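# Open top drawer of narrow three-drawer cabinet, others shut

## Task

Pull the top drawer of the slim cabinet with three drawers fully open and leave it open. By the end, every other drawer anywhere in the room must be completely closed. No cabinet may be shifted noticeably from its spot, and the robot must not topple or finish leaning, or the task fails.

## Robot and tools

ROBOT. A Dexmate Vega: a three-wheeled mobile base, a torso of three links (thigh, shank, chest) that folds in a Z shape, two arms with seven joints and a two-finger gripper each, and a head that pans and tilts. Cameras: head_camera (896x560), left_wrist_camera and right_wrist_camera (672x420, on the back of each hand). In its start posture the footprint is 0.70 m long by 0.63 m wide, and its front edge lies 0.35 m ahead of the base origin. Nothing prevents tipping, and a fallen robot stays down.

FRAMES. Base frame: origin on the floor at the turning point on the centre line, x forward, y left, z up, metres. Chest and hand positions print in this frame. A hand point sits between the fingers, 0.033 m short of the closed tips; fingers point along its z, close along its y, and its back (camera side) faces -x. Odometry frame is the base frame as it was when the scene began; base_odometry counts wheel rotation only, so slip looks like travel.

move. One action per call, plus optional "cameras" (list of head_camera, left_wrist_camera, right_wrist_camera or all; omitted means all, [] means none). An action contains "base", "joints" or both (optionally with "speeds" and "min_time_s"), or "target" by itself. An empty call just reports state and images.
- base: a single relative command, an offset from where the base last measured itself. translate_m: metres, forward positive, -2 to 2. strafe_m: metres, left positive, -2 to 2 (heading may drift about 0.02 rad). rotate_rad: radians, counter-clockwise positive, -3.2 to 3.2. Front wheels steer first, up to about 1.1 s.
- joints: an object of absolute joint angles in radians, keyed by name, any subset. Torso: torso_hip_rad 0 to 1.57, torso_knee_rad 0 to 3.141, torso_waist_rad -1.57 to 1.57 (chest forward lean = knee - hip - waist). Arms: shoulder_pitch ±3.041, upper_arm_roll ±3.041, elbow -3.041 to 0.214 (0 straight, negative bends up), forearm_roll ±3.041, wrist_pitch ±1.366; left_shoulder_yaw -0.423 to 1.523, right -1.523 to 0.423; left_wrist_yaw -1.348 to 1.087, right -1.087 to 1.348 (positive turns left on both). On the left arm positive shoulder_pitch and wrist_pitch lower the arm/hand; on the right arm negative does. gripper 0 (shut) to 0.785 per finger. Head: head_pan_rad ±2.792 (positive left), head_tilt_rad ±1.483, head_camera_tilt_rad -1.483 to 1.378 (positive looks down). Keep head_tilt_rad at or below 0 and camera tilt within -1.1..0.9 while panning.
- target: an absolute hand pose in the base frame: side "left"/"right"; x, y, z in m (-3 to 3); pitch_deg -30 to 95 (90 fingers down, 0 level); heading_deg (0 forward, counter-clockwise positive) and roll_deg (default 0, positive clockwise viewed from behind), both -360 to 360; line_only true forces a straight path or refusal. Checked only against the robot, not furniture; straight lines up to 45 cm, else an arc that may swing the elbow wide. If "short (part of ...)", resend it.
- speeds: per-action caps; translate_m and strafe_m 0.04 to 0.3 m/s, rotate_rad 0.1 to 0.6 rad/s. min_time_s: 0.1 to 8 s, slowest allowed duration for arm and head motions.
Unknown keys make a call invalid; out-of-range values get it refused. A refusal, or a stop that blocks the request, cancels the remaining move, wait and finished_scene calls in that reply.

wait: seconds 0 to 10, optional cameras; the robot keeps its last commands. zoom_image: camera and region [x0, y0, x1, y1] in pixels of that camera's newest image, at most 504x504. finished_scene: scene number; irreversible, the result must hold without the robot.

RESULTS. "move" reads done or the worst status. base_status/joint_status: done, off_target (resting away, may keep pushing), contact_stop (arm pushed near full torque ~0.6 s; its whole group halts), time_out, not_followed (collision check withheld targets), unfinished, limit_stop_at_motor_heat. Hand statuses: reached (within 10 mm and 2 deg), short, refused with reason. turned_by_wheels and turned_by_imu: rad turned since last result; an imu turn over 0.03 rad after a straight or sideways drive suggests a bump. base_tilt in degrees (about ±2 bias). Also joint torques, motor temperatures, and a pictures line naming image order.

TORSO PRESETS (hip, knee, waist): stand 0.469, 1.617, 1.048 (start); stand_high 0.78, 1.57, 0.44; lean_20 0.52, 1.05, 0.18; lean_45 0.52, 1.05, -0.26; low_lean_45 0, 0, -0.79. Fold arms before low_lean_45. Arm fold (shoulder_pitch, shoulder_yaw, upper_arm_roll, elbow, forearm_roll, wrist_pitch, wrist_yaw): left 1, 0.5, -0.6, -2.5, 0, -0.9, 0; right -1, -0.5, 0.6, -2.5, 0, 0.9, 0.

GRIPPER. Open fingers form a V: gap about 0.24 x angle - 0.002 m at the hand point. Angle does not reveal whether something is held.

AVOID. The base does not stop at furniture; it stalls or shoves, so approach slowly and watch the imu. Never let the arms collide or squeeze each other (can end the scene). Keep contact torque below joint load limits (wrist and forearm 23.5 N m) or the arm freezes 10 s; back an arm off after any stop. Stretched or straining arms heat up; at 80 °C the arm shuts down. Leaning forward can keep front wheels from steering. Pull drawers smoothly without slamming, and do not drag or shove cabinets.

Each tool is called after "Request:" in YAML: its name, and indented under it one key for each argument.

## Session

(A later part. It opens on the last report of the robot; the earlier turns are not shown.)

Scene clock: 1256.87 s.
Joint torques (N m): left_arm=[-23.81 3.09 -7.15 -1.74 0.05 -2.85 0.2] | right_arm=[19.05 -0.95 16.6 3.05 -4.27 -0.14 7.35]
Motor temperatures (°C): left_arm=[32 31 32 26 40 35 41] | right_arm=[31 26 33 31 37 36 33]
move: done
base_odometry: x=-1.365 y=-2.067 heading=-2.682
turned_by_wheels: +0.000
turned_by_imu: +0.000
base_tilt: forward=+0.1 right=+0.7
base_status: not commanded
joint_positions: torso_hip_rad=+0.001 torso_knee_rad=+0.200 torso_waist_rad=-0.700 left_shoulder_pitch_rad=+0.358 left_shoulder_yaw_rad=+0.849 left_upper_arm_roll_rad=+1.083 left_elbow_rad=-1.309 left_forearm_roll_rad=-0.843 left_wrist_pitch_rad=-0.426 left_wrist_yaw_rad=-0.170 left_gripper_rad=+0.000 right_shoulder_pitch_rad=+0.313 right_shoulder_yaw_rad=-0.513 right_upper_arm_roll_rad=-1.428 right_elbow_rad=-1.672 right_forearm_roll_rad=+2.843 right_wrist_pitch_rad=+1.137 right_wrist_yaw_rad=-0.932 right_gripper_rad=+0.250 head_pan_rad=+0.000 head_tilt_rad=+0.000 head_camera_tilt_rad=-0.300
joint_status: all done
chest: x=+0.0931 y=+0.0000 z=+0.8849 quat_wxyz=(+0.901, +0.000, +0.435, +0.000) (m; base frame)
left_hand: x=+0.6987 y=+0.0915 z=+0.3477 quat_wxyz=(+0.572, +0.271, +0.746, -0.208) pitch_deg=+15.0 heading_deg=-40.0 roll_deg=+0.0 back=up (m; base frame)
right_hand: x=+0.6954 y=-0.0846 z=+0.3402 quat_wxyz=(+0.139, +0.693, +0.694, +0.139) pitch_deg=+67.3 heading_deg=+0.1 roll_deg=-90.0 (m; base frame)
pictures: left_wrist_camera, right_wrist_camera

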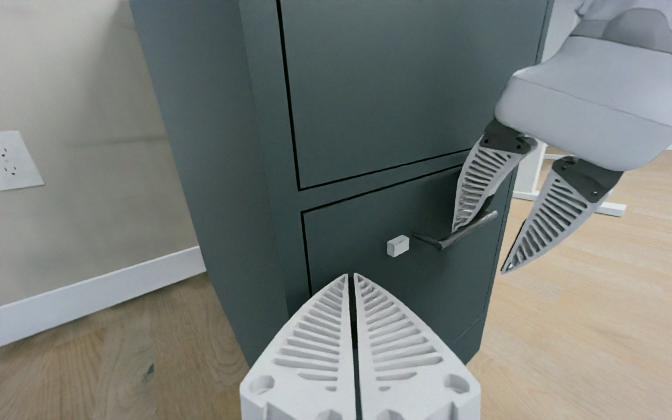

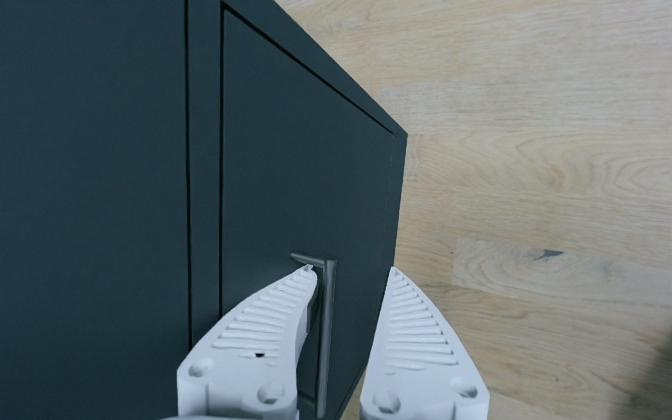

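Close and push the latch in one command.

Request:
move:
  joints: {"right_gripper_rad": 0.0, "left_shoulder_pitch_rad": 0.315, "left_shoulder_yaw_rad": 0.748, "left_upper_arm_roll_rad": 1.12, "left_elbow_rad": -1.393, "left_forearm_roll_rad": -0.772, "left_wrist_pitch_rad": -0.309, "left_wrist_yaw_rad": -0.02}
  cameras: ["left_wrist_camera"]

Request:
move:
  base: {"translate_m": -0.06}
  speeds: {"translate_m": 0.06}
  cameras: ["head_camera", "left_wrist_camera"]

Scene clock: 1259.10 s.
Joint torques (N m): left_arm=[-39.2 -24.83 -5.99 -15.33 2.7 -5.49 -3.92] | right_arm=[12.61 2 12.99 -2.69 0.06 -0.56 -1.28]
Motor temperatures (°C): left_arm=[32 31 32 26 40 35 41] | right_arm=[31 26 33 31 37 36 33]
move: done
base_odometry: x=-1.365 y=-2.067 heading=-2.681
turned_by_wheels: +0.001
turned_by_imu: +0.002
base_tilt: forward=+0.0 right=+0.7
base_status: not commanded
joint_positions: torso_hip_rad=+0.001 torso_knee_rad=+0.200 torso_waist_rad=-0.700 left_shoulder_pitch_rad=+0.317 left_shoulder_yaw_rad=+0.752 left_upper_arm_roll_rad=+1.119 left_elbow_rad=-1.390 left_forearm_roll_rad=-0.774 left_wrist_pitch_rad=-0.311 left_wrist_yaw_rad=-0.022 left_gripper_rad=+0.000 right_shoulder_pitch_rad=+0.311 right_shoulder_yaw_rad=-0.512 right_upper_arm_roll_rad=-1.427 right_elbow_rad=-1.668 right_forearm_roll_rad=+2.842 right_wrist_pitch_rad=+1.134 right_wrist_yaw_rad=-0.928 right_gripper_rad=+0.000 head_pan_rad=+0.000 head_tilt_rad=+0.000 head_camera_tilt_rad=-0.300
joint_status: all done
chest: x=+0.0931 y=+0.0000 z=+0.8848 quat_wxyz=(+0.901, +0.000, +0.435, +0.000) (m; base frame)
left_hand: x=+0.7054 y=+0.0159 z=+0.3565 quat_wxyz=(+0.572, +0.271, +0.746, -0.208) pitch_deg=+15.0 heading_deg=-39.9 roll_deg=+0.0 back=up (m; base frame)
right_hand: x=+0.6969 y=-0.0852 z=+0.3396 quat_wxyz=(+0.140, +0.693, +0.693, +0.140) pitch_deg=+67.1 heading_deg=+0.0 roll_deg=+90.0 (m; base frame)
pictures: left_wrist_camera

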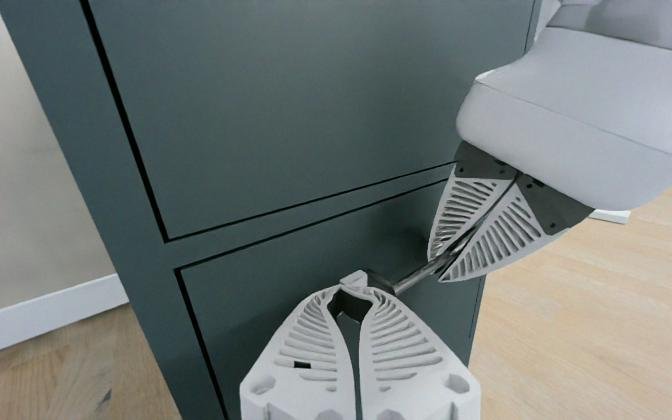

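Scene clock: 1260.70 s.
Joint torques (N m): left_arm=[-26.76 -20.74 -3.69 -13.7 2.57 -3.93 -3.58] | right_arm=[10.41 0.88 7.49 -4.27 3.2 -0.81 -6.71]
Motor temperatures (°C): left_arm=[32 31 32 26 40 35 41] | right_arm=[31 26 33 31 37 36 33]
move: done
base_odometry: x=-1.312 y=-2.040 heading=-2.680
turned_by_wheels: +0.001
turned_by_imu: +0.000
base_tilt: forward=+0.1 right=+0.7
base_status: done
joint_positions: torso_hip_rad=+0.001 torso_knee_rad=+0.200 torso_waist_rad=-0.700 left_shoulder_pitch_rad=+0.315 left_shoulder_yaw_rad=+0.749 left_upper_arm_roll_rad=+1.120 left_elbow_rad=-1.392 left_forearm_roll_rad=-0.773 left_wrist_pitch_rad=-0.308 left_wrist_yaw_rad=-0.019 left_gripper_rad=+0.000 right_shoulder_pitch_rad=+0.311 right_shoulder_yaw_rad=-0.512 right_upper_arm_roll_rad=-1.427 right_elbow_rad=-1.668 right_forearm_roll_rad=+2.841 right_wrist_pitch_rad=+1.134 right_wrist_yaw_rad=-0.926 right_gripper_rad=+0.000 head_pan_rad=+0.000 head_tilt_rad=+0.000 head_camera_tilt_rad=-0.300
joint_status: not commanded
chest: x=+0.0931 y=+0.0000 z=+0.8848 quat_wxyz=(+0.901, +0.000, +0.435, +0.000) (m; base frame)
left_hand: x=+0.7058 y=+0.0137 z=+0.3577 quat_wxyz=(+0.573, +0.271, +0.745, -0.208) pitch_deg=+14.9 heading_deg=-39.9 roll_deg=+0.0 back=up (m; base frame)
right_hand: x=+0.6978 y=-0.0853 z=+0.3402 quat_wxyz=(+0.141, +0.693, +0.693, +0.141) pitch_deg=+67.0 heading_deg=-0.1 roll_deg=+89.9 (m; base frame)
pictures: head_camera, left_wrist_camera

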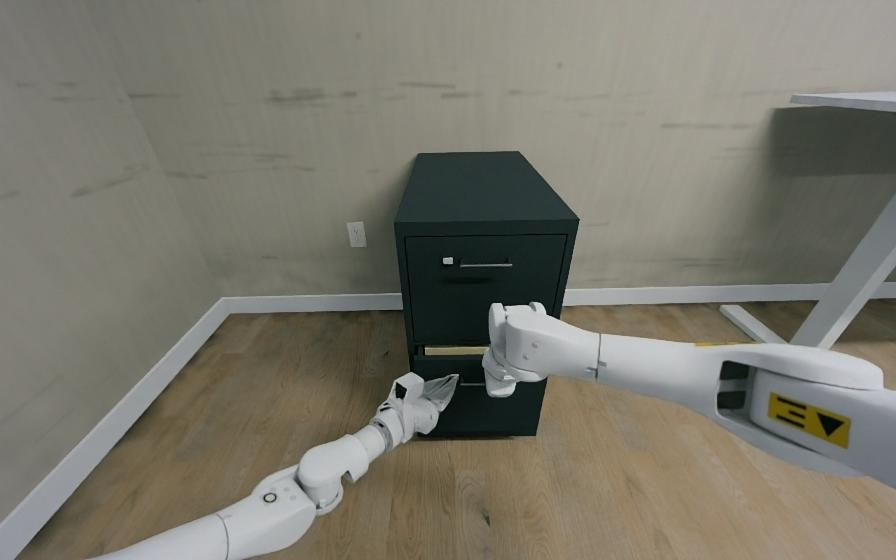

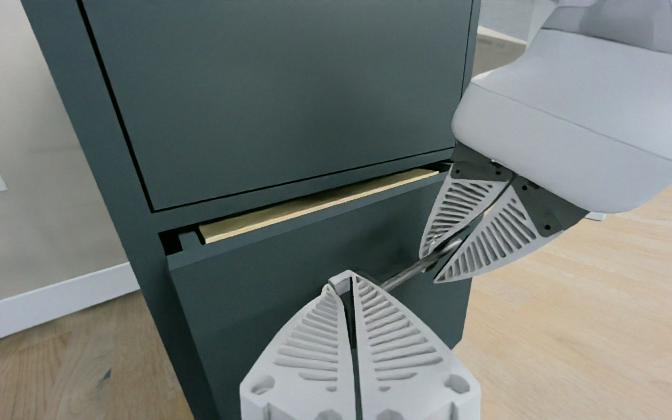

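Request:
move:
  joints: {"left_shoulder_pitch_rad": 0.416, "left_shoulder_yaw_rad": 1.1, "left_upper_arm_roll_rad": 1.077, "left_elbow_rad": -1.357, "left_forearm_roll_rad": -0.861, "left_wrist_pitch_rad": -0.481, "left_wrist_yaw_rad": -0.177}
  cameras: []

Request:
move:
  base: {"translate_m": 0.065}
  speeds: {"translate_m": 0.06}
  cameras: ["head_camera", "right_wrist_camera"]

Scene clock: 1263.73 s.
Joint torques (N m): left_arm=[-9.65 11.26 -13.2 -1.14 -0.67 -2.19 -0.15] | right_arm=[10.98 0.84 7.5 -2.23 1.25 0.65 -3.04]
Motor temperatures (°C): left_arm=[32 31 32 26 40 35 41] | right_arm=[31 26 33 31 37 36 33]
move: done
base_odometry: x=-1.312 y=-2.040 heading=-2.681
turned_by_wheels: -0.001
turned_by_imu: -0.001
base_tilt: forward=+0.1 right=+0.8
base_status: not commanded
joint_positions: torso_hip_rad=+0.001 torso_knee_rad=+0.200 torso_waist_rad=-0.700 left_shoulder_pitch_rad=+0.415 left_shoulder_yaw_rad=+1.096 left_upper_arm_roll_rad=+1.078 left_elbow_rad=-1.357 left_forearm_roll_rad=-0.860 left_wrist_pitch_rad=-0.479 left_wrist_yaw_rad=-0.175 left_gripper_rad=+0.000 right_shoulder_pitch_rad=+0.311 right_shoulder_yaw_rad=-0.512 right_upper_arm_roll_rad=-1.427 right_elbow_rad=-1.668 right_forearm_roll_rad=+2.841 right_wrist_pitch_rad=+1.134 right_wrist_yaw_rad=-0.927 right_gripper_rad=+0.000 head_pan_rad=+0.000 head_tilt_rad=+0.000 head_camera_tilt_rad=-0.300
joint_status: all done
chest: x=+0.0931 y=+0.0000 z=+0.8849 quat_wxyz=(+0.901, +0.000, +0.435, +0.000) (m; base frame)
left_hand: x=+0.6763 y=+0.2231 z=+0.3365 quat_wxyz=(+0.552, +0.301, +0.766, -0.134) pitch_deg=+20.8 heading_deg=-35.1 roll_deg=+7.8 back=up (m; base frame)
right_hand: x=+0.6973 y=-0.0850 z=+0.3400 quat_wxyz=(+0.141, +0.693, +0.693, +0.140) pitch_deg=+67.1 heading_deg=+0.0 roll_deg=+90.0 (m; base frame)
pictures: none
No camera images: "cameras" was empty.

Scene clock: 1265.47 s.
Joint torques (N m): left_arm=[-11.88 11.06 -14.16 -1.83 -0.77 -3.31 -0.15] | right_arm=[26.47 0.04 12.63 -2.31 -3.05 -1.09 3.38]
Motor temperatures (°C): left_arm=[32 31 32 26 40 35 41] | right_arm=[31 26 33 31 37 36 33]
move: done
base_odometry: x=-1.370 y=-2.069 heading=-2.680
turned_by_wheels: +0.001
turned_by_imu: +0.001
base_tilt: forward=+0.1 right=+0.8
base_status: done
joint_positions: torso_hip_rad=+0.001 torso_knee_rad=+0.200 torso_waist_rad=-0.700 left_shoulder_pitch_rad=+0.416 left_shoulder_yaw_rad=+1.100 left_upper_arm_roll_rad=+1.077 left_elbow_rad=-1.357 left_forearm_roll_rad=-0.861 left_wrist_pitch_rad=-0.481 left_wrist_yaw_rad=-0.177 left_gripper_rad=+0.000 right_shoulder_pitch_rad=+0.311 right_shoulder_yaw_rad=-0.512 right_upper_arm_roll_rad=-1.427 right_elbow_rad=-1.668 right_forearm_roll_rad=+2.843 right_wrist_pitch_rad=+1.134 right_wrist_yaw_rad=-0.929 right_gripper_rad=+0.000 head_pan_rad=+0.000 head_tilt_rad=+0.000 head_camera_tilt_rad=-0.300
joint_status: not commanded
chest: x=+0.0932 y=+0.0000 z=+0.8848 quat_wxyz=(+0.901, +0.000, +0.435, +0.000) (m; base frame)
left_hand: x=+0.6758 y=+0.2251 z=+0.3364 quat_wxyz=(+0.552, +0.302, +0.766, -0.134) pitch_deg=+20.8 heading_deg=-35.1 roll_deg=+7.9 back=up (m; base frame)
right_hand: x=+0.6959 y=-0.0848 z=+0.3389 quat_wxyz=(+0.139, +0.693, +0.693, +0.139) pitch_deg=+67.3 heading_deg=+0.1 roll_deg=-90.0 (m; base frame)
pictures: head_camera, right_wrist_camera

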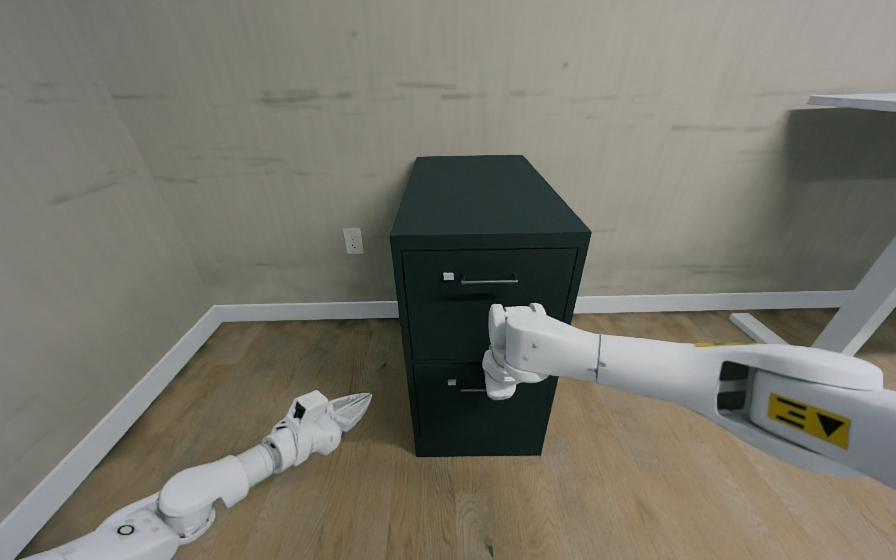

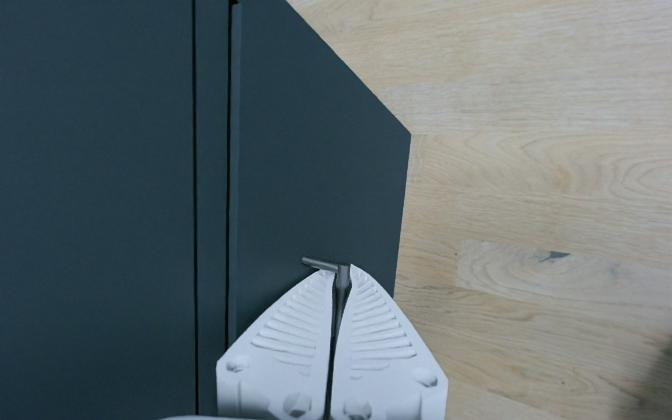

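Request:
move:
  base: {"translate_m": 0.025}
  speeds: {"translate_m": 0.06}
  cameras: ["right_wrist_camera"]

Scene clock: 1266.63 s.
Joint torques (N m): left_arm=[-11.17 10.42 -13.63 -2.28 -0.7 -2.61 -0.13] | right_arm=[38.25 -5.66 18.47 14.25 -15.08 -3.08 29.46]
Motor temperatures (°C): left_arm=[32 31 32 26 40 35 41] | right_arm=[31 26 33 31 38 36 34]
move: done
base_odometry: x=-1.392 y=-2.080 heading=-2.680
turned_by_wheels: +0.000
turned_by_imu: +0.000
base_tilt: forward=+0.0 right=+0.7
base_status: done
joint_positions: torso_hip_rad=+0.001 torso_knee_rad=+0.200 torso_waist_rad=-0.699 left_shoulder_pitch_rad=+0.416 left_shoulder_yaw_rad=+1.100 left_upper_arm_roll_rad=+1.077 left_elbow_rad=-1.357 left_forearm_roll_rad=-0.861 left_wrist_pitch_rad=-0.481 left_wrist_yaw_rad=-0.177 left_gripper_rad=+0.000 right_shoulder_pitch_rad=+0.310 right_shoulder_yaw_rad=-0.512 right_upper_arm_roll_rad=-1.428 right_elbow_rad=-1.669 right_forearm_roll_rad=+2.847 right_wrist_pitch_rad=+1.135 right_wrist_yaw_rad=-0.934 right_gripper_rad=+0.000 head_pan_rad=+0.000 head_tilt_rad=+0.000 head_camera_tilt_rad=-0.300
joint_status: not commanded
chest: x=+0.0924 y=+0.0000 z=+0.8852 quat_wxyz=(+0.901, +0.000, +0.434, +0.000) (m; base frame)
left_hand: x=+0.6760 y=+0.2251 z=+0.3378 quat_wxyz=(+0.552, +0.302, +0.766, -0.133) pitch_deg=+20.7 heading_deg=-35.1 roll_deg=+7.9 back=up (m; base frame)
right_hand: x=+0.6925 y=-0.0837 z=+0.3387 quat_wxyz=(+0.136, +0.694, +0.694, +0.137) pitch_deg=+67.7 heading_deg=+0.4 roll_deg=-89.7 (m; base frame)
pictures: right_wrist_camera

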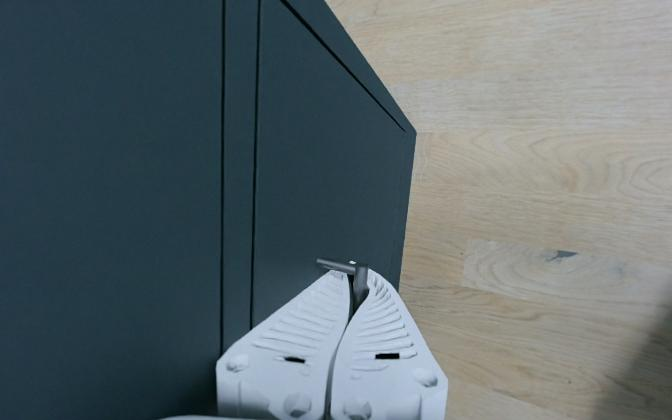

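Request:
move:
  base: {"translate_m": -0.018}
  cameras: ["right_wrist_camera"]

Scene clock: 1267.70 s.
Joint torques (N m): left_arm=[-12.27 11.33 -12.77 -1.75 -0.4 -2.24 -0.17] | right_arm=[37.5 -2.74 18.45 -0.78 -3.76 -1.42 4.65]
Motor temperatures (°C): left_arm=[32 31 32 26 40 35 41] | right_arm=[31 26 33 31 38 36 34]
move: done
base_odometry: x=-1.376 y=-2.072 heading=-2.680
turned_by_wheels: +0.001
turned_by_imu: +0.001
base_tilt: forward=+0.1 right=+0.8
base_status: done
joint_positions: torso_hip_rad=+0.001 torso_knee_rad=+0.200 torso_waist_rad=-0.700 left_shoulder_pitch_rad=+0.416 left_shoulder_yaw_rad=+1.100 left_upper_arm_roll_rad=+1.077 left_elbow_rad=-1.357 left_forearm_roll_rad=-0.861 left_wrist_pitch_rad=-0.481 left_wrist_yaw_rad=-0.177 left_gripper_rad=+0.000 right_shoulder_pitch_rad=+0.310 right_shoulder_yaw_rad=-0.512 right_upper_arm_roll_rad=-1.428 right_elbow_rad=-1.668 right_forearm_roll_rad=+2.843 right_wrist_pitch_rad=+1.134 right_wrist_yaw_rad=-0.929 right_gripper_rad=+0.000 head_pan_rad=+0.000 head_tilt_rad=+0.000 head_camera_tilt_rad=-0.300
joint_status: not commanded
chest: x=+0.0932 y=+0.0000 z=+0.8848 quat_wxyz=(+0.901, +0.000, +0.435, +0.000) (m; base frame)
left_hand: x=+0.6758 y=+0.2252 z=+0.3364 quat_wxyz=(+0.552, +0.302, +0.766, -0.134) pitch_deg=+20.8 heading_deg=-35.1 roll_deg=+7.9 back=up (m; base frame)
right_hand: x=+0.6954 y=-0.0848 z=+0.3384 quat_wxyz=(+0.139, +0.693, +0.694, +0.139) pitch_deg=+67.4 heading_deg=+0.0 roll_deg=-90.0 (m; base frame)
pictures: right_wrist_camera

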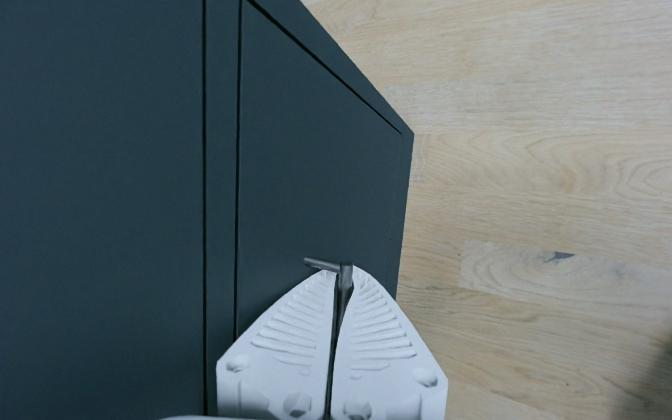

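Request:
move:
  joints: {"right_gripper_rad": 0.22}
  cameras: []

Request:
move:
  joints: {"right_shoulder_pitch_rad": 0.441, "right_shoulder_yaw_rad": -0.606, "right_upper_arm_roll_rad": -1.478, "right_elbow_rad": -1.95, "right_forearm_roll_rad": 2.818, "right_wrist_pitch_rad": 1.33, "right_wrist_yaw_rad": -1.078}
  cameras: []

Request:
move:
  base: {"translate_m": -0.4}
  cameras: ["head_camera"]

Scene clock: 1269.47 s.
Joint torques (N m): left_arm=[-11.31 11.91 -12.62 -1.32 -0.71 -3.18 -0.11] | right_arm=[41.65 -2.04 20.39 -1.25 -9.88 -0.5 14.79]
Motor temperatures (°C): left_arm=[32 31 32 26 40 35 41] | right_arm=[31 26 33 31 38 36 34]
move: done
base_odometry: x=-1.376 y=-2.072 heading=-2.680
turned_by_wheels: +0.000
turned_by_imu: +0.000
base_tilt: forward=+0.0 right=+0.8
base_status: not commanded
joint_positions: torso_hip_rad=+0.001 torso_knee_rad=+0.200 torso_waist_rad=-0.700 left_shoulder_pitch_rad=+0.416 left_shoulder_yaw_rad=+1.100 left_upper_arm_roll_rad=+1.077 left_elbow_rad=-1.357 left_forearm_roll_rad=-0.861 left_wrist_pitch_rad=-0.481 left_wrist_yaw_rad=-0.177 left_gripper_rad=+0.000 right_shoulder_pitch_rad=+0.310 right_shoulder_yaw_rad=-0.512 right_upper_arm_roll_rad=-1.428 right_elbow_rad=-1.668 right_forearm_roll_rad=+2.845 right_wrist_pitch_rad=+1.134 right_wrist_yaw_rad=-0.931 right_gripper_rad=+0.220 head_pan_rad=+0.000 head_tilt_rad=+0.000 head_camera_tilt_rad=-0.300
joint_status: all done
chest: x=+0.0932 y=+0.0000 z=+0.8848 quat_wxyz=(+0.900, +0.000, +0.435, +0.000) (m; base frame)
left_hand: x=+0.6758 y=+0.2252 z=+0.3363 quat_wxyz=(+0.552, +0.302, +0.766, -0.134) pitch_deg=+20.8 heading_deg=-35.1 roll_deg=+7.9 back=up (m; base frame)
right_hand: x=+0.6940 y=-0.0846 z=+0.3375 quat_wxyz=(+0.137, +0.694, +0.694, +0.138) pitch_deg=+67.6 heading_deg=+0.1 roll_deg=-89.9 (m; base frame)
pictures: none
No camera images: "cameras" was empty.

Scene clock: 1271.87 s.
Joint torques (N m): left_arm=[-11.94 12.02 -12.91 -1.43 -0.51 -2.19 -0.05] | right_arm=[35.78 -2.87 7.52 -2.88 -1.66 0.26 0.71]
Motor temperatures (°C): left_arm=[32 31 32 26 40 35 41] | right_arm=[31 26 33 31 39 36 34]
move: done
base_odometry: x=-1.376 y=-2.072 heading=-2.680
turned_by_wheels: +0.000
turned_by_imu: +0.000
base_tilt: forward=+0.1 right=+0.8
base_status: not commanded
joint_positions: torso_hip_rad=+0.001 torso_knee_rad=+0.200 torso_waist_rad=-0.700 left_shoulder_pitch_rad=+0.416 left_shoulder_yaw_rad=+1.100 left_upper_arm_roll_rad=+1.077 left_elbow_rad=-1.357 left_forearm_roll_rad=-0.861 left_wrist_pitch_rad=-0.481 left_wrist_yaw_rad=-0.177 left_gripper_rad=+0.000 right_shoulder_pitch_rad=+0.439 right_shoulder_yaw_rad=-0.604 right_upper_arm_roll_rad=-1.477 right_elbow_rad=-1.946 right_forearm_roll_rad=+2.819 right_wrist_pitch_rad=+1.327 right_wrist_yaw_rad=-1.076 right_gripper_rad=+0.220 head_pan_rad=+0.000 head_tilt_rad=+0.000 head_camera_tilt_rad=-0.300
joint_status: all done
chest: x=+0.0932 y=+0.0000 z=+0.8848 quat_wxyz=(+0.901, +0.000, +0.435, +0.000) (m; base frame)
left_hand: x=+0.6758 y=+0.2252 z=+0.3364 quat_wxyz=(+0.552, +0.302, +0.766, -0.134) pitch_deg=+20.8 heading_deg=-35.1 roll_deg=+7.9 back=up (m; base frame)
right_hand: x=+0.6677 y=-0.0849 z=+0.4112 quat_wxyz=(+0.141, +0.693, +0.693, +0.141) pitch_deg=+67.0 heading_deg=+0.1 roll_deg=-89.9 (m; base frame)
pictures: none
No camera images: "cameras" was empty.

Scene clock: 1274.77 s.
Joint torques (N m): left_arm=[-11.52 12.51 -13.68 -1.92 -0.57 -2.57 0] | right_arm=[36.29 -2.28 7.78 -3.43 -1.79 0.67 0.71]
Motor temperatures (°C): left_arm=[32 31 32 26 40 35 41] | right_arm=[31 26 33 31 38 36 34]
move: done
base_odometry: x=-1.018 y=-1.892 heading=-2.679
turned_by_wheels: +0.001
turned_by_imu: +0.002
base_tilt: forward=+0.0 right=+0.7
base_status: done
joint_positions: torso_hip_rad=+0.001 torso_knee_rad=+0.200 torso_waist_rad=-0.700 left_shoulder_pitch_rad=+0.416 left_shoulder_yaw_rad=+1.100 left_upper_arm_roll_rad=+1.077 left_elbow_rad=-1.357 left_forearm_roll_rad=-0.861 left_wrist_pitch_rad=-0.481 left_wrist_yaw_rad=-0.177 left_gripper_rad=+0.000 right_shoulder_pitch_rad=+0.441 right_shoulder_yaw_rad=-0.606 right_upper_arm_roll_rad=-1.478 right_elbow_rad=-1.950 right_forearm_roll_rad=+2.818 right_wrist_pitch_rad=+1.330 right_wrist_yaw_rad=-1.078 right_gripper_rad=+0.220 head_pan_rad=+0.000 head_tilt_rad=+0.000 head_camera_tilt_rad=-0.300
joint_status: not commanded
chest: x=+0.0931 y=+0.0000 z=+0.8848 quat_wxyz=(+0.901, +0.000, +0.435, +0.000) (m; base frame)
left_hand: x=+0.6758 y=+0.2252 z=+0.3365 quat_wxyz=(+0.552, +0.302, +0.766, -0.134) pitch_deg=+20.8 heading_deg=-35.1 roll_deg=+7.9 back=up (m; base frame)
right_hand: x=+0.6671 y=-0.0850 z=+0.4122 quat_wxyz=(+0.141, +0.693, +0.693, +0.141) pitch_deg=+67.0 heading_deg=+0.0 roll_deg=-89.9 (m; base frame)
pictures: head_camera

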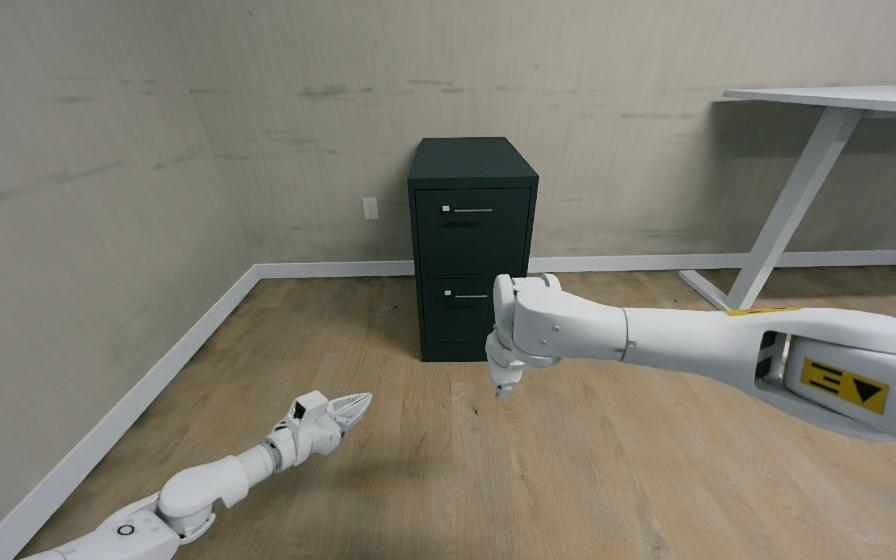

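Request:
move:
  base: {"rotate_rad": -2.316}
  joints: {"torso_hip_rad": 0.05, "torso_knee_rad": 0.6, "torso_waist_rad": -0.25, "left_shoulder_pitch_rad": 0.955, "left_shoulder_yaw_rad": 0.944, "left_upper_arm_roll_rad": 0.789, "left_elbow_rad": -2.172, "left_forearm_roll_rad": 0.763, "left_wrist_pitch_rad": 0.93, "left_wrist_yaw_rad": -0.36, "left_gripper_rad": 0.22, "right_shoulder_pitch_rad": -1.6, "right_shoulder_yaw_rad": 0, "right_upper_arm_roll_rad": 0, "right_elbow_rad": -2.2, "right_forearm_roll_rad": 0, "right_wrist_pitch_rad": 0, "right_wrist_yaw_rad": 0, "right_gripper_rad": 0, "head_camera_tilt_rad": -0.4}
  cameras: ["head_camera"]

Scene clock: 1285.43 s.
Joint torques (N m): left_arm=[-4.82 1.26 -11.75 -5.89 2.41 0.96 0.42] | right_arm=[-10.65 0.61 4.18 -9.38 -0.19 3.05 0.22]
Motor temperatures (°C): left_arm=[32 31 32 26 40 35 41] | right_arm=[31 26 33 32 38 36 34]
move: done
base_odometry: x=-1.021 y=-1.893 heading=+1.282
turned_by_wheels: -2.323
turned_by_imu: -2.307
base_tilt: forward=+0.1 right=+0.8
base_status: done
joint_positions: torso_hip_rad=+0.050 torso_knee_rad=+0.600 torso_waist_rad=-0.250 left_shoulder_pitch_rad=+0.955 left_shoulder_yaw_rad=+0.944 left_upper_arm_roll_rad=+0.789 left_elbow_rad=-2.172 left_forearm_roll_rad=+0.763 left_wrist_pitch_rad=+0.930 left_wrist_yaw_rad=-0.360 left_gripper_rad=+0.220 right_shoulder_pitch_rad=-1.597 right_shoulder_yaw_rad=-0.001 right_upper_arm_roll_rad=-0.003 right_elbow_rad=-2.199 right_forearm_roll_rad=+0.004 right_wrist_pitch_rad=+0.002 right_wrist_yaw_rad=-0.002 right_gripper_rad=+0.000 head_pan_rad=+0.000 head_tilt_rad=+0.000 head_camera_tilt_rad=-0.400
joint_status: all done
chest: x=+0.1387 y=+0.0000 z=+1.0533 quat_wxyz=(+0.921, +0.000, +0.390, +0.000) (m; base frame)
left_hand: x=+0.5999 y=+0.2303 z=+0.4393 quat_wxyz=(+0.271, +0.653, +0.653, +0.271) pitch_deg=+45.0 heading_deg=+0.0 roll_deg=-90.0 (m; base frame)
right_hand: x=+0.6075 y=-0.2284 z=+0.6200 quat_wxyz=(+0.635, +0.001, +0.773, +0.002) pitch_deg=+11.2 heading_deg=+0.1 roll_deg=+0.3 back=up (m; base frame)
pictures: head_camera

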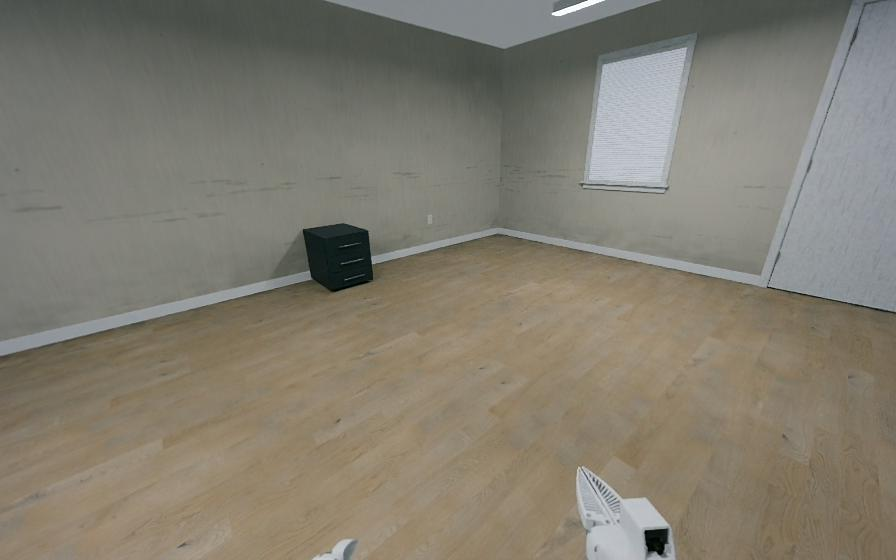

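Request:
move:
  base: {"rotate_rad": 0.032}
  cameras: []

Request:
move:
  base: {"translate_m": 2.0}
  cameras: []

Request:
move:
  base: {"translate_m": 0.4}
  cameras: []

Request:
move:
  base: {"rotate_rad": 0.82}
  cameras: ["head_camera", "left_wrist_camera"]

Scene clock: 1286.87 s.
Joint torques (N m): left_arm=[-3.42 0.41 -11.17 -5.79 2.24 0.12 0.92] | right_arm=[-10.54 0.85 4.57 -10.12 -0.17 2.4 0.23]
Motor temperatures (°C): left_arm=[32 31 32 26 40 35 41] | right_arm=[31 26 33 32 38 36 34]
move: done
base_odometry: x=-1.021 y=-1.893 heading=+1.314
turned_by_wheels: +0.032
turned_by_imu: +0.032
base_tilt: forward=+0.0 right=+0.7
base_status: done
joint_positions: torso_hip_rad=+0.050 torso_knee_rad=+0.600 torso_waist_rad=-0.250 left_shoulder_pitch_rad=+0.955 left_shoulder_yaw_rad=+0.944 left_upper_arm_roll_rad=+0.789 left_elbow_rad=-2.172 left_forearm_roll_rad=+0.763 left_wrist_pitch_rad=+0.930 left_wrist_yaw_rad=-0.360 left_gripper_rad=+0.220 right_shoulder_pitch_rad=-1.600 right_shoulder_yaw_rad=+0.000 right_upper_arm_roll_rad=+0.000 right_elbow_rad=-2.200 right_forearm_roll_rad=+0.000 right_wrist_pitch_rad=+0.000 right_wrist_yaw_rad=+0.000 right_gripper_rad=+0.000 head_pan_rad=+0.000 head_tilt_rad=+0.000 head_camera_tilt_rad=-0.400
joint_status: not commanded
chest: x=+0.1387 y=+0.0000 z=+1.0533 quat_wxyz=(+0.921, +0.000, +0.390, +0.000) (m; base frame)
left_hand: x=+0.5999 y=+0.2303 z=+0.4393 quat_wxyz=(+0.271, +0.653, +0.653, +0.271) pitch_deg=+45.0 heading_deg=+0.0 roll_deg=-90.0 (m; base frame)
right_hand: x=+0.6062 y=-0.2292 z=+0.6182 quat_wxyz=(+0.633, +0.000, +0.774, +0.000) pitch_deg=+11.5 heading_deg=+0.0 roll_deg=+0.0 back=up (m; base frame)
pictures: none
No camera images: "cameras" was empty.

Scene clock: 1295.33 s.
Joint torques (N m): left_arm=[-5.58 2.7 -10.44 -6.15 2.26 0.3 0.64] | right_arm=[-10.34 0.72 3.83 -8.56 -0.25 2.6 0.18]
Motor temperatures (°C): left_arm=[31 31 32 26 40 35 41] | right_arm=[30 26 33 32 37 36 34]
move: done
base_odometry: x=-0.513 y=+0.041 heading=+1.313
turned_by_wheels: -0.001
turned_by_imu: -0.003
base_tilt: forward=+0.1 right=+0.7
base_status: done
joint_positions: torso_hip_rad=+0.050 torso_knee_rad=+0.600 torso_waist_rad=-0.250 left_shoulder_pitch_rad=+0.955 left_shoulder_yaw_rad=+0.944 left_upper_arm_roll_rad=+0.789 left_elbow_rad=-2.172 left_forearm_roll_rad=+0.763 left_wrist_pitch_rad=+0.930 left_wrist_yaw_rad=-0.360 left_gripper_rad=+0.220 right_shoulder_pitch_rad=-1.600 right_shoulder_yaw_rad=+0.000 right_upper_arm_roll_rad=+0.000 right_elbow_rad=-2.200 right_forearm_roll_rad=+0.000 right_wrist_pitch_rad=+0.000 right_wrist_yaw_rad=+0.000 right_gripper_rad=+0.000 head_pan_rad=+0.000 head_tilt_rad=+0.000 head_camera_tilt_rad=-0.400
joint_status: not commanded
chest: x=+0.1387 y=+0.0000 z=+1.0533 quat_wxyz=(+0.921, +0.000, +0.390, +0.000) (m; base frame)
left_hand: x=+0.6000 y=+0.2303 z=+0.4394 quat_wxyz=(+0.271, +0.653, +0.653, +0.271) pitch_deg=+44.9 heading_deg=+0.0 roll_deg=-90.0 (m; base frame)
right_hand: x=+0.6062 y=-0.2293 z=+0.6181 quat_wxyz=(+0.633, +0.000, +0.774, +0.000) pitch_deg=+11.5 heading_deg=+0.0 roll_deg=+0.0 back=up (m; base frame)
pictures: none
No camera images: "cameras" was empty.

Scene clock: 1298.33 s.
Joint torques (N m): left_arm=[-3.72 3.52 -10.13 -6.12 2.28 -0.53 0.77] | right_arm=[-9.87 -0.09 3.76 -8.8 -0.1 2.52 0.24]
Motor temperatures (°C): left_arm=[31 31 32 26 40 35 41] | right_arm=[30 26 32 32 37 36 33]
move: done
base_odometry: x=-0.412 y=+0.428 heading=+1.313
turned_by_wheels: -0.001
turned_by_imu: -0.001
base_tilt: forward=+0.0 right=+0.7
base_status: done
joint_positions: torso_hip_rad=+0.050 torso_knee_rad=+0.600 torso_waist_rad=-0.250 left_shoulder_pitch_rad=+0.955 left_shoulder_yaw_rad=+0.944 left_upper_arm_roll_rad=+0.789 left_elbow_rad=-2.172 left_forearm_roll_rad=+0.763 left_wrist_pitch_rad=+0.930 left_wrist_yaw_rad=-0.360 left_gripper_rad=+0.220 right_shoulder_pitch_rad=-1.600 right_shoulder_yaw_rad=+0.000 right_upper_arm_roll_rad=+0.000 right_elbow_rad=-2.200 right_forearm_roll_rad=+0.000 right_wrist_pitch_rad=+0.000 right_wrist_yaw_rad=+0.000 right_gripper_rad=+0.000 head_pan_rad=+0.000 head_tilt_rad=+0.000 head_camera_tilt_rad=-0.400
joint_status: not commanded
chest: x=+0.1387 y=+0.0000 z=+1.0533 quat_wxyz=(+0.921, +0.000, +0.390, +0.000) (m; base frame)
left_hand: x=+0.6000 y=+0.2303 z=+0.4394 quat_wxyz=(+0.271, +0.653, +0.653, +0.271) pitch_deg=+44.9 heading_deg=+0.0 roll_deg=-90.0 (m; base frame)
right_hand: x=+0.6062 y=-0.2293 z=+0.6181 quat_wxyz=(+0.633, +0.000, +0.774, +0.000) pitch_deg=+11.5 heading_deg=+0.0 roll_deg=+0.0 back=up (m; base frame)
pictures: none
No camera images: "cameras" was empty.

Scene clock: 1301.30 s.
Joint torques (N m): left_arm=[-6.04 3.34 -9.13 -5.6 2.33 0.14 0.71] | right_arm=[-9.22 0.6 3.76 -9.25 -0.02 3.11 -0.07]
Motor temperatures (°C): left_arm=[31 31 32 26 40 35 41] | right_arm=[30 26 32 32 37 36 33]
move: done
base_odometry: x=-0.411 y=+0.429 heading=+2.135
turned_by_wheels: +0.822
turned_by_imu: +0.817
base_tilt: forward=+0.1 right=+0.8
base_status: done
joint_positions: torso_hip_rad=+0.050 torso_knee_rad=+0.600 torso_waist_rad=-0.250 left_shoulder_pitch_rad=+0.955 left_shoulder_yaw_rad=+0.944 left_upper_arm_roll_rad=+0.789 left_elbow_rad=-2.172 left_forearm_roll_rad=+0.763 left_wrist_pitch_rad=+0.930 left_wrist_yaw_rad=-0.360 left_gripper_rad=+0.220 right_shoulder_pitch_rad=-1.600 right_shoulder_yaw_rad=+0.000 right_upper_arm_roll_rad=+0.000 right_elbow_rad=-2.200 right_forearm_roll_rad=+0.000 right_wrist_pitch_rad=+0.000 right_wrist_yaw_rad=+0.000 right_gripper_rad=+0.000 head_pan_rad=+0.000 head_tilt_rad=+0.000 head_camera_tilt_rad=-0.400
joint_status: not commanded
chest: x=+0.1387 y=+0.0000 z=+1.0533 quat_wxyz=(+0.921, +0.000, +0.390, +0.000) (m; base frame)
left_hand: x=+0.6000 y=+0.2303 z=+0.4394 quat_wxyz=(+0.271, +0.653, +0.653, +0.271) pitch_deg=+44.9 heading_deg=+0.0 roll_deg=-90.0 (m; base frame)
right_hand: x=+0.6062 y=-0.2293 z=+0.6181 quat_wxyz=(+0.633, +0.000, +0.774, +0.000) pitch_deg=+11.5 heading_deg=+0.0 roll_deg=+0.0 back=up (m; base frame)
pictures: head_camera, left_wrist_camera

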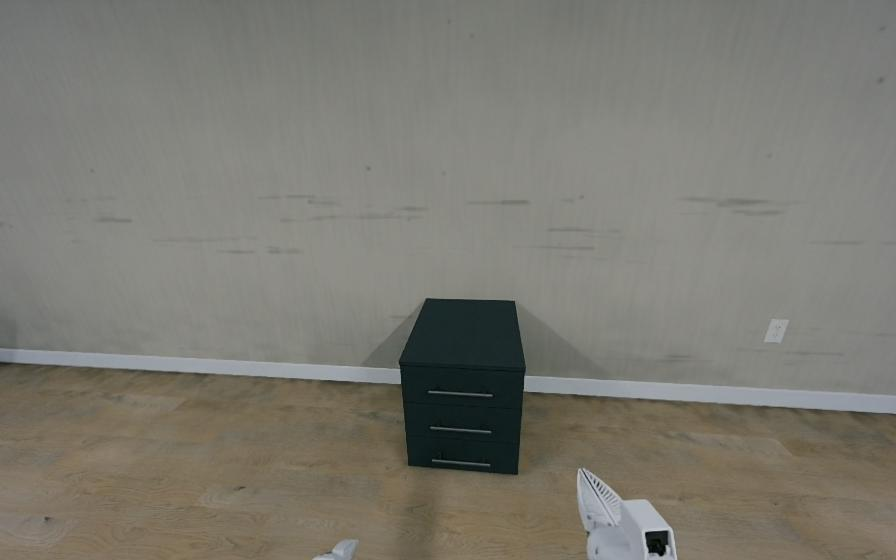

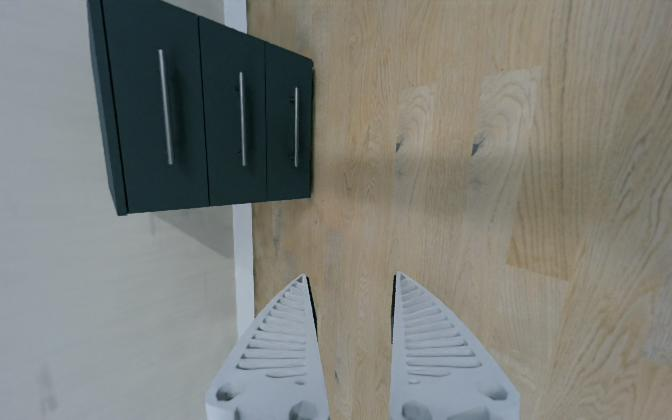

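Request:
move:
  base: {"rotate_rad": -0.13}
  joints: {"left_shoulder_pitch_rad": 0.661, "left_shoulder_yaw_rad": 0.759, "left_upper_arm_roll_rad": 0.88, "left_elbow_rad": -1.916, "left_forearm_roll_rad": 0.79, "left_wrist_pitch_rad": 0.862, "left_wrist_yaw_rad": -0.495, "left_gripper_rad": 0.25}
  cameras: []

Request:
move:
  base: {"strafe_m": -0.09}
  cameras: ["head_camera", "left_wrist_camera"]

Scene clock: 1304.43 s.
Joint torques (N m): left_arm=[-19.25 -0.53 -6.37 -3.7 2.48 0.8 0.61] | right_arm=[-9.5 -1.22 3.82 -8.09 -0.07 3.43 0.15]
Motor temperatures (°C): left_arm=[31 31 32 26 40 35 41] | right_arm=[30 26 32 32 37 36 33]
move: done
base_odometry: x=-0.411 y=+0.429 heading=+2.005
turned_by_wheels: -0.130
turned_by_imu: -0.129
base_tilt: forward=+0.1 right=+0.7
base_status: done
joint_positions: torso_hip_rad=+0.050 torso_knee_rad=+0.600 torso_waist_rad=-0.250 left_shoulder_pitch_rad=+0.665 left_shoulder_yaw_rad=+0.762 left_upper_arm_roll_rad=+0.879 left_elbow_rad=-1.919 left_forearm_roll_rad=+0.789 left_wrist_pitch_rad=+0.863 left_wrist_yaw_rad=-0.493 left_gripper_rad=+0.250 right_shoulder_pitch_rad=-1.600 right_shoulder_yaw_rad=+0.000 right_upper_arm_roll_rad=+0.000 right_elbow_rad=-2.200 right_forearm_roll_rad=+0.000 right_wrist_pitch_rad=+0.000 right_wrist_yaw_rad=+0.000 right_gripper_rad=+0.000 head_pan_rad=+0.000 head_tilt_rad=+0.000 head_camera_tilt_rad=-0.400
joint_status: all done
chest: x=+0.1387 y=+0.0000 z=+1.0533 quat_wxyz=(+0.921, +0.000, +0.390, +0.000) (m; base frame)
left_hand: x=+0.6952 y=+0.2011 z=+0.4390 quat_wxyz=(+0.270, +0.653, +0.653, +0.271) pitch_deg=+45.0 heading_deg=+0.1 roll_deg=-90.0 (m; base frame)
right_hand: x=+0.6062 y=-0.2293 z=+0.6181 quat_wxyz=(+0.633, +0.000, +0.774, +0.000) pitch_deg=+11.5 heading_deg=+0.0 roll_deg=+0.0 back=up (m; base frame)
pictures: none
No camera images: "cameras" was empty.

Scene clock: 1306.70 s.
Joint torques (N m): left_arm=[-20.31 0.41 -5.42 -4.57 2.23 0.09 0.76] | right_arm=[-8.14 -0.52 3.38 -9.66 -0.14 3.25 0.02]
Motor temperatures (°C): left_arm=[31 31 32 26 40 35 41] | right_arm=[30 26 32 32 37 36 33]
move: done
base_odometry: x=-0.329 y=+0.467 heading=+2.002
turned_by_wheels: -0.002
turned_by_imu: -0.001
base_tilt: forward=+0.1 right=+0.8
base_status: done
joint_positions: torso_hip_rad=+0.050 torso_knee_rad=+0.600 torso_waist_rad=-0.250 left_shoulder_pitch_rad=+0.661 left_shoulder_yaw_rad=+0.759 left_upper_arm_roll_rad=+0.880 left_elbow_rad=-1.916 left_forearm_roll_rad=+0.790 left_wrist_pitch_rad=+0.862 left_wrist_yaw_rad=-0.495 left_gripper_rad=+0.250 right_shoulder_pitch_rad=-1.600 right_shoulder_yaw_rad=+0.000 right_upper_arm_roll_rad=+0.000 right_elbow_rad=-2.200 right_forearm_roll_rad=+0.000 right_wrist_pitch_rad=+0.000 right_wrist_yaw_rad=+0.000 right_gripper_rad=+0.000 head_pan_rad=+0.000 head_tilt_rad=+0.000 head_camera_tilt_rad=-0.400
joint_status: not commanded
chest: x=+0.1387 y=+0.0000 z=+1.0533 quat_wxyz=(+0.921, +0.000, +0.389, +0.000) (m; base frame)
left_hand: x=+0.6964 y=+0.2005 z=+0.4391 quat_wxyz=(+0.270, +0.653, +0.653, +0.271) pitch_deg=+45.0 heading_deg=+0.0 roll_deg=-90.0 (m; base frame)
right_hand: x=+0.6062 y=-0.2293 z=+0.6181 quat_wxyz=(+0.633, +0.000, +0.774, +0.000) pitch_deg=+11.5 heading_deg=+0.0 roll_deg=+0.0 back=up (m; base frame)
pictures: head_camera, left_wrist_camera

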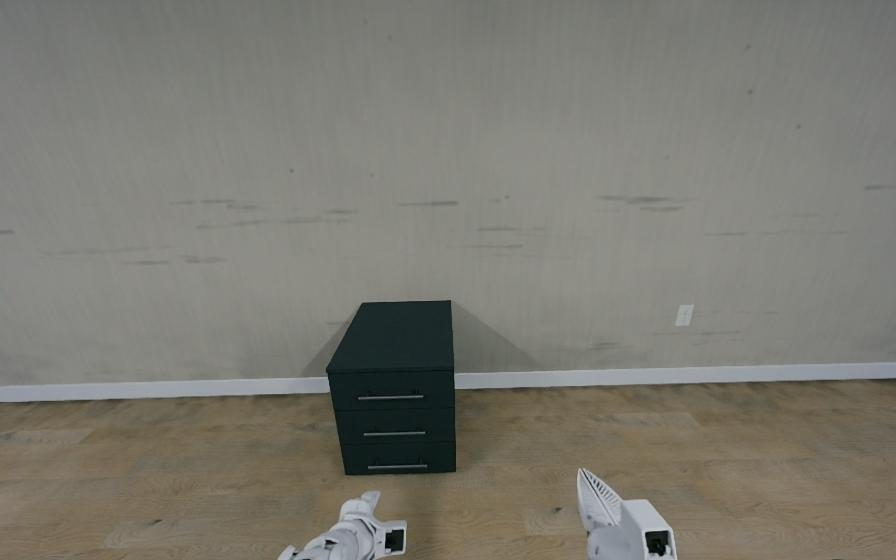

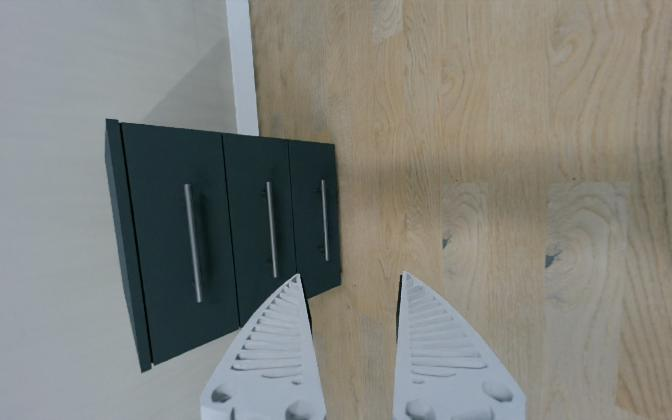

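Request:
move:
  base: {"translate_m": 0.25}
  cameras: ["head_camera", "left_wrist_camera"]

Scene clock: 1310.10 s.
Joint torques (N m): left_arm=[-19 1.08 -6.28 -4.23 2.1 -0.73 0.47] | right_arm=[-9.41 -0.74 3.53 -8.16 -0.18 3.64 0.07]
Motor temperatures (°C): left_arm=[31 31 32 26 40 35 41] | right_arm=[30 26 32 32 37 36 33]
move: done
base_odometry: x=-0.434 y=+0.694 heading=+2.003
turned_by_wheels: +0.001
turned_by_imu: +0.001
base_tilt: forward=+0.1 right=+0.8
base_status: done
joint_positions: torso_hip_rad=+0.050 torso_knee_rad=+0.600 torso_waist_rad=-0.250 left_shoulder_pitch_rad=+0.661 left_shoulder_yaw_rad=+0.759 left_upper_arm_roll_rad=+0.880 left_elbow_rad=-1.916 left_forearm_roll_rad=+0.790 left_wrist_pitch_rad=+0.862 left_wrist_yaw_rad=-0.495 left_gripper_rad=+0.250 right_shoulder_pitch_rad=-1.600 right_shoulder_yaw_rad=+0.000 right_upper_arm_roll_rad=+0.000 right_elbow_rad=-2.200 right_forearm_roll_rad=+0.000 right_wrist_pitch_rad=+0.000 right_wrist_yaw_rad=+0.000 right_gripper_rad=+0.000 head_pan_rad=+0.000 head_tilt_rad=+0.000 head_camera_tilt_rad=-0.400
joint_status: not commanded
chest: x=+0.1387 y=+0.0000 z=+1.0533 quat_wxyz=(+0.921, +0.000, +0.390, +0.000) (m; base frame)
left_hand: x=+0.6964 y=+0.2005 z=+0.4391 quat_wxyz=(+0.270, +0.653, +0.653, +0.271) pitch_deg=+45.0 heading_deg=+0.0 roll_deg=-90.0 (m; base frame)
right_hand: x=+0.6062 y=-0.2293 z=+0.6181 quat_wxyz=(+0.633, +0.000, +0.774, +0.000) pitch_deg=+11.5 heading_deg=+0.0 roll_deg=+0.0 back=up (m; base frame)
pictures: head_camera, left_wrist_camera

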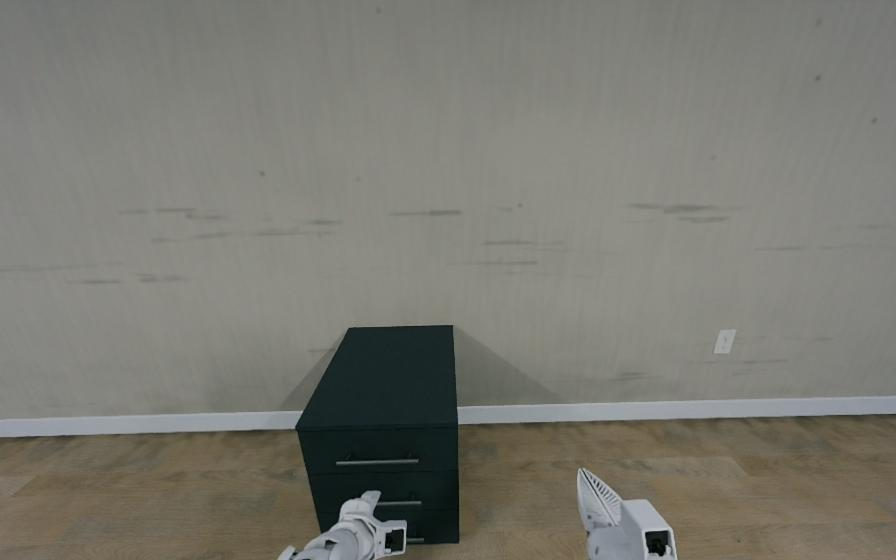

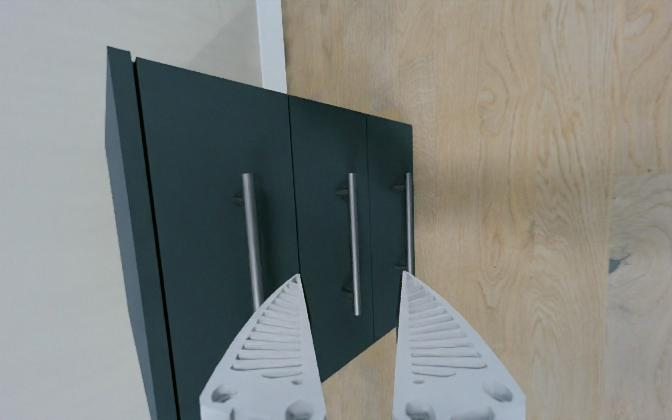

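Request:
move:
  base: {"translate_m": 0.1}
  speeds: {"translate_m": 0.15}
  cameras: ["head_camera", "left_wrist_camera"]

Scene clock: 1312.10 s.
Joint torques (N m): left_arm=[-18.58 -1.19 -7.41 -4.45 1.91 0.05 0.93] | right_arm=[-9.38 -0.13 3.58 -8.59 -0.07 3.12 0.13]
Motor temperatures (°C): left_arm=[31 31 32 26 40 35 41] | right_arm=[30 26 32 32 37 36 33]
move: done
base_odometry: x=-0.476 y=+0.784 heading=+2.004
turned_by_wheels: +0.001
turned_by_imu: +0.001
base_tilt: forward=+0.1 right=+0.8
base_status: done
joint_positions: torso_hip_rad=+0.050 torso_knee_rad=+0.600 torso_waist_rad=-0.250 left_shoulder_pitch_rad=+0.661 left_shoulder_yaw_rad=+0.759 left_upper_arm_roll_rad=+0.880 left_elbow_rad=-1.916 left_forearm_roll_rad=+0.790 left_wrist_pitch_rad=+0.862 left_wrist_yaw_rad=-0.495 left_gripper_rad=+0.250 right_shoulder_pitch_rad=-1.600 right_shoulder_yaw_rad=+0.000 right_upper_arm_roll_rad=+0.000 right_elbow_rad=-2.200 right_forearm_roll_rad=+0.000 right_wrist_pitch_rad=+0.000 right_wrist_yaw_rad=+0.000 right_gripper_rad=+0.000 head_pan_rad=+0.000 head_tilt_rad=+0.000 head_camera_tilt_rad=-0.400
joint_status: not commanded
chest: x=+0.1386 y=+0.0000 z=+1.0534 quat_wxyz=(+0.921, +0.000, +0.389, +0.000) (m; base frame)
left_hand: x=+0.6964 y=+0.2004 z=+0.4392 quat_wxyz=(+0.270, +0.653, +0.653, +0.271) pitch_deg=+45.0 heading_deg=+0.0 roll_deg=-90.0 (m; base frame)
right_hand: x=+0.6062 y=-0.2293 z=+0.6182 quat_wxyz=(+0.633, +0.000, +0.774, +0.000) pitch_deg=+11.5 heading_deg=+0.0 roll_deg=+0.0 back=up (m; base frame)
pictures: head_camera, left_wrist_camera

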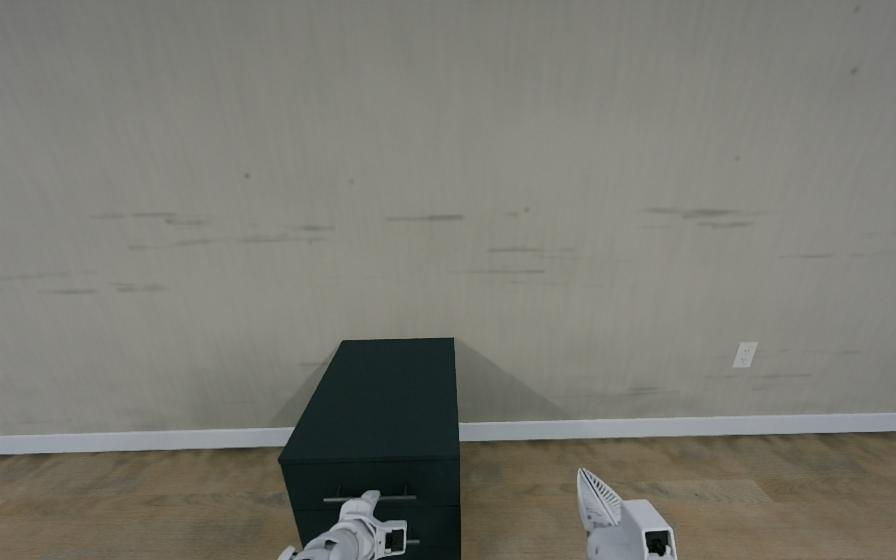

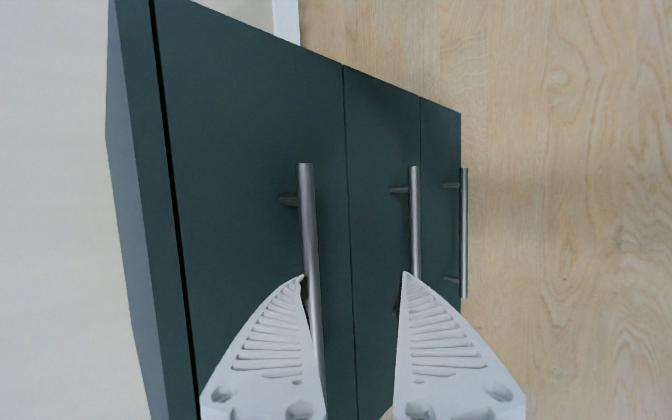

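Request:
move:
  base: {"translate_m": 0.042}
  speeds: {"translate_m": 0.15}
  cameras: ["left_wrist_camera"]

Scene clock: 1313.50 s.
Joint torques (N m): left_arm=[-19.03 0.16 -12.98 -2.03 3.39 -0.25 2.06] | right_arm=[-9.35 -1.16 3.17 -8.49 -0.04 2.87 0]
Motor temperatures (°C): left_arm=[31 31 32 26 40 35 41] | right_arm=[30 26 32 32 37 36 33]
move: done
base_odometry: x=-0.494 y=+0.822 heading=+2.005
turned_by_wheels: +0.001
turned_by_imu: +0.001
base_tilt: forward=+0.0 right=+0.8
base_status: done
joint_positions: torso_hip_rad=+0.050 torso_knee_rad=+0.600 torso_waist_rad=-0.250 left_shoulder_pitch_rad=+0.661 left_shoulder_yaw_rad=+0.759 left_upper_arm_roll_rad=+0.880 left_elbow_rad=-1.916 left_forearm_roll_rad=+0.790 left_wrist_pitch_rad=+0.862 left_wrist_yaw_rad=-0.496 left_gripper_rad=+0.250 right_shoulder_pitch_rad=-1.600 right_shoulder_yaw_rad=+0.000 right_upper_arm_roll_rad=+0.000 right_elbow_rad=-2.200 right_forearm_roll_rad=+0.000 right_wrist_pitch_rad=+0.000 right_wrist_yaw_rad=+0.000 right_gripper_rad=+0.000 head_pan_rad=+0.000 head_tilt_rad=+0.000 head_camera_tilt_rad=-0.400
joint_status: not commanded
chest: x=+0.1384 y=+0.0000 z=+1.0534 quat_wxyz=(+0.921, +0.000, +0.389, +0.000) (m; base frame)
left_hand: x=+0.6960 y=+0.2001 z=+0.4392 quat_wxyz=(+0.270, +0.653, +0.653, +0.270) pitch_deg=+45.0 heading_deg=+0.0 roll_deg=+90.0 (m; base frame)
right_hand: x=+0.6061 y=-0.2293 z=+0.6184 quat_wxyz=(+0.633, +0.000, +0.774, +0.000) pitch_deg=+11.5 heading_deg=+0.0 roll_deg=+0.0 back=up (m; base frame)
pictures: left_wrist_camera

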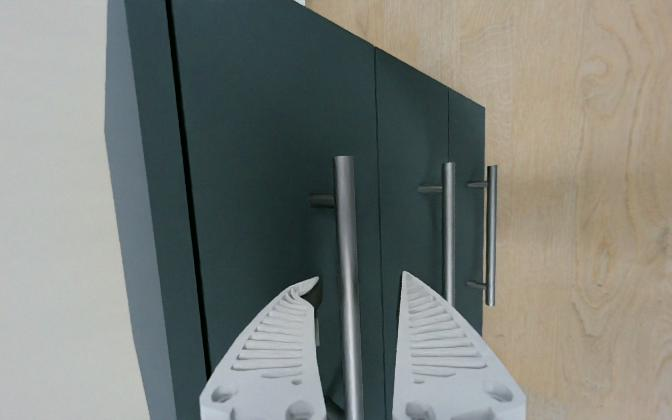

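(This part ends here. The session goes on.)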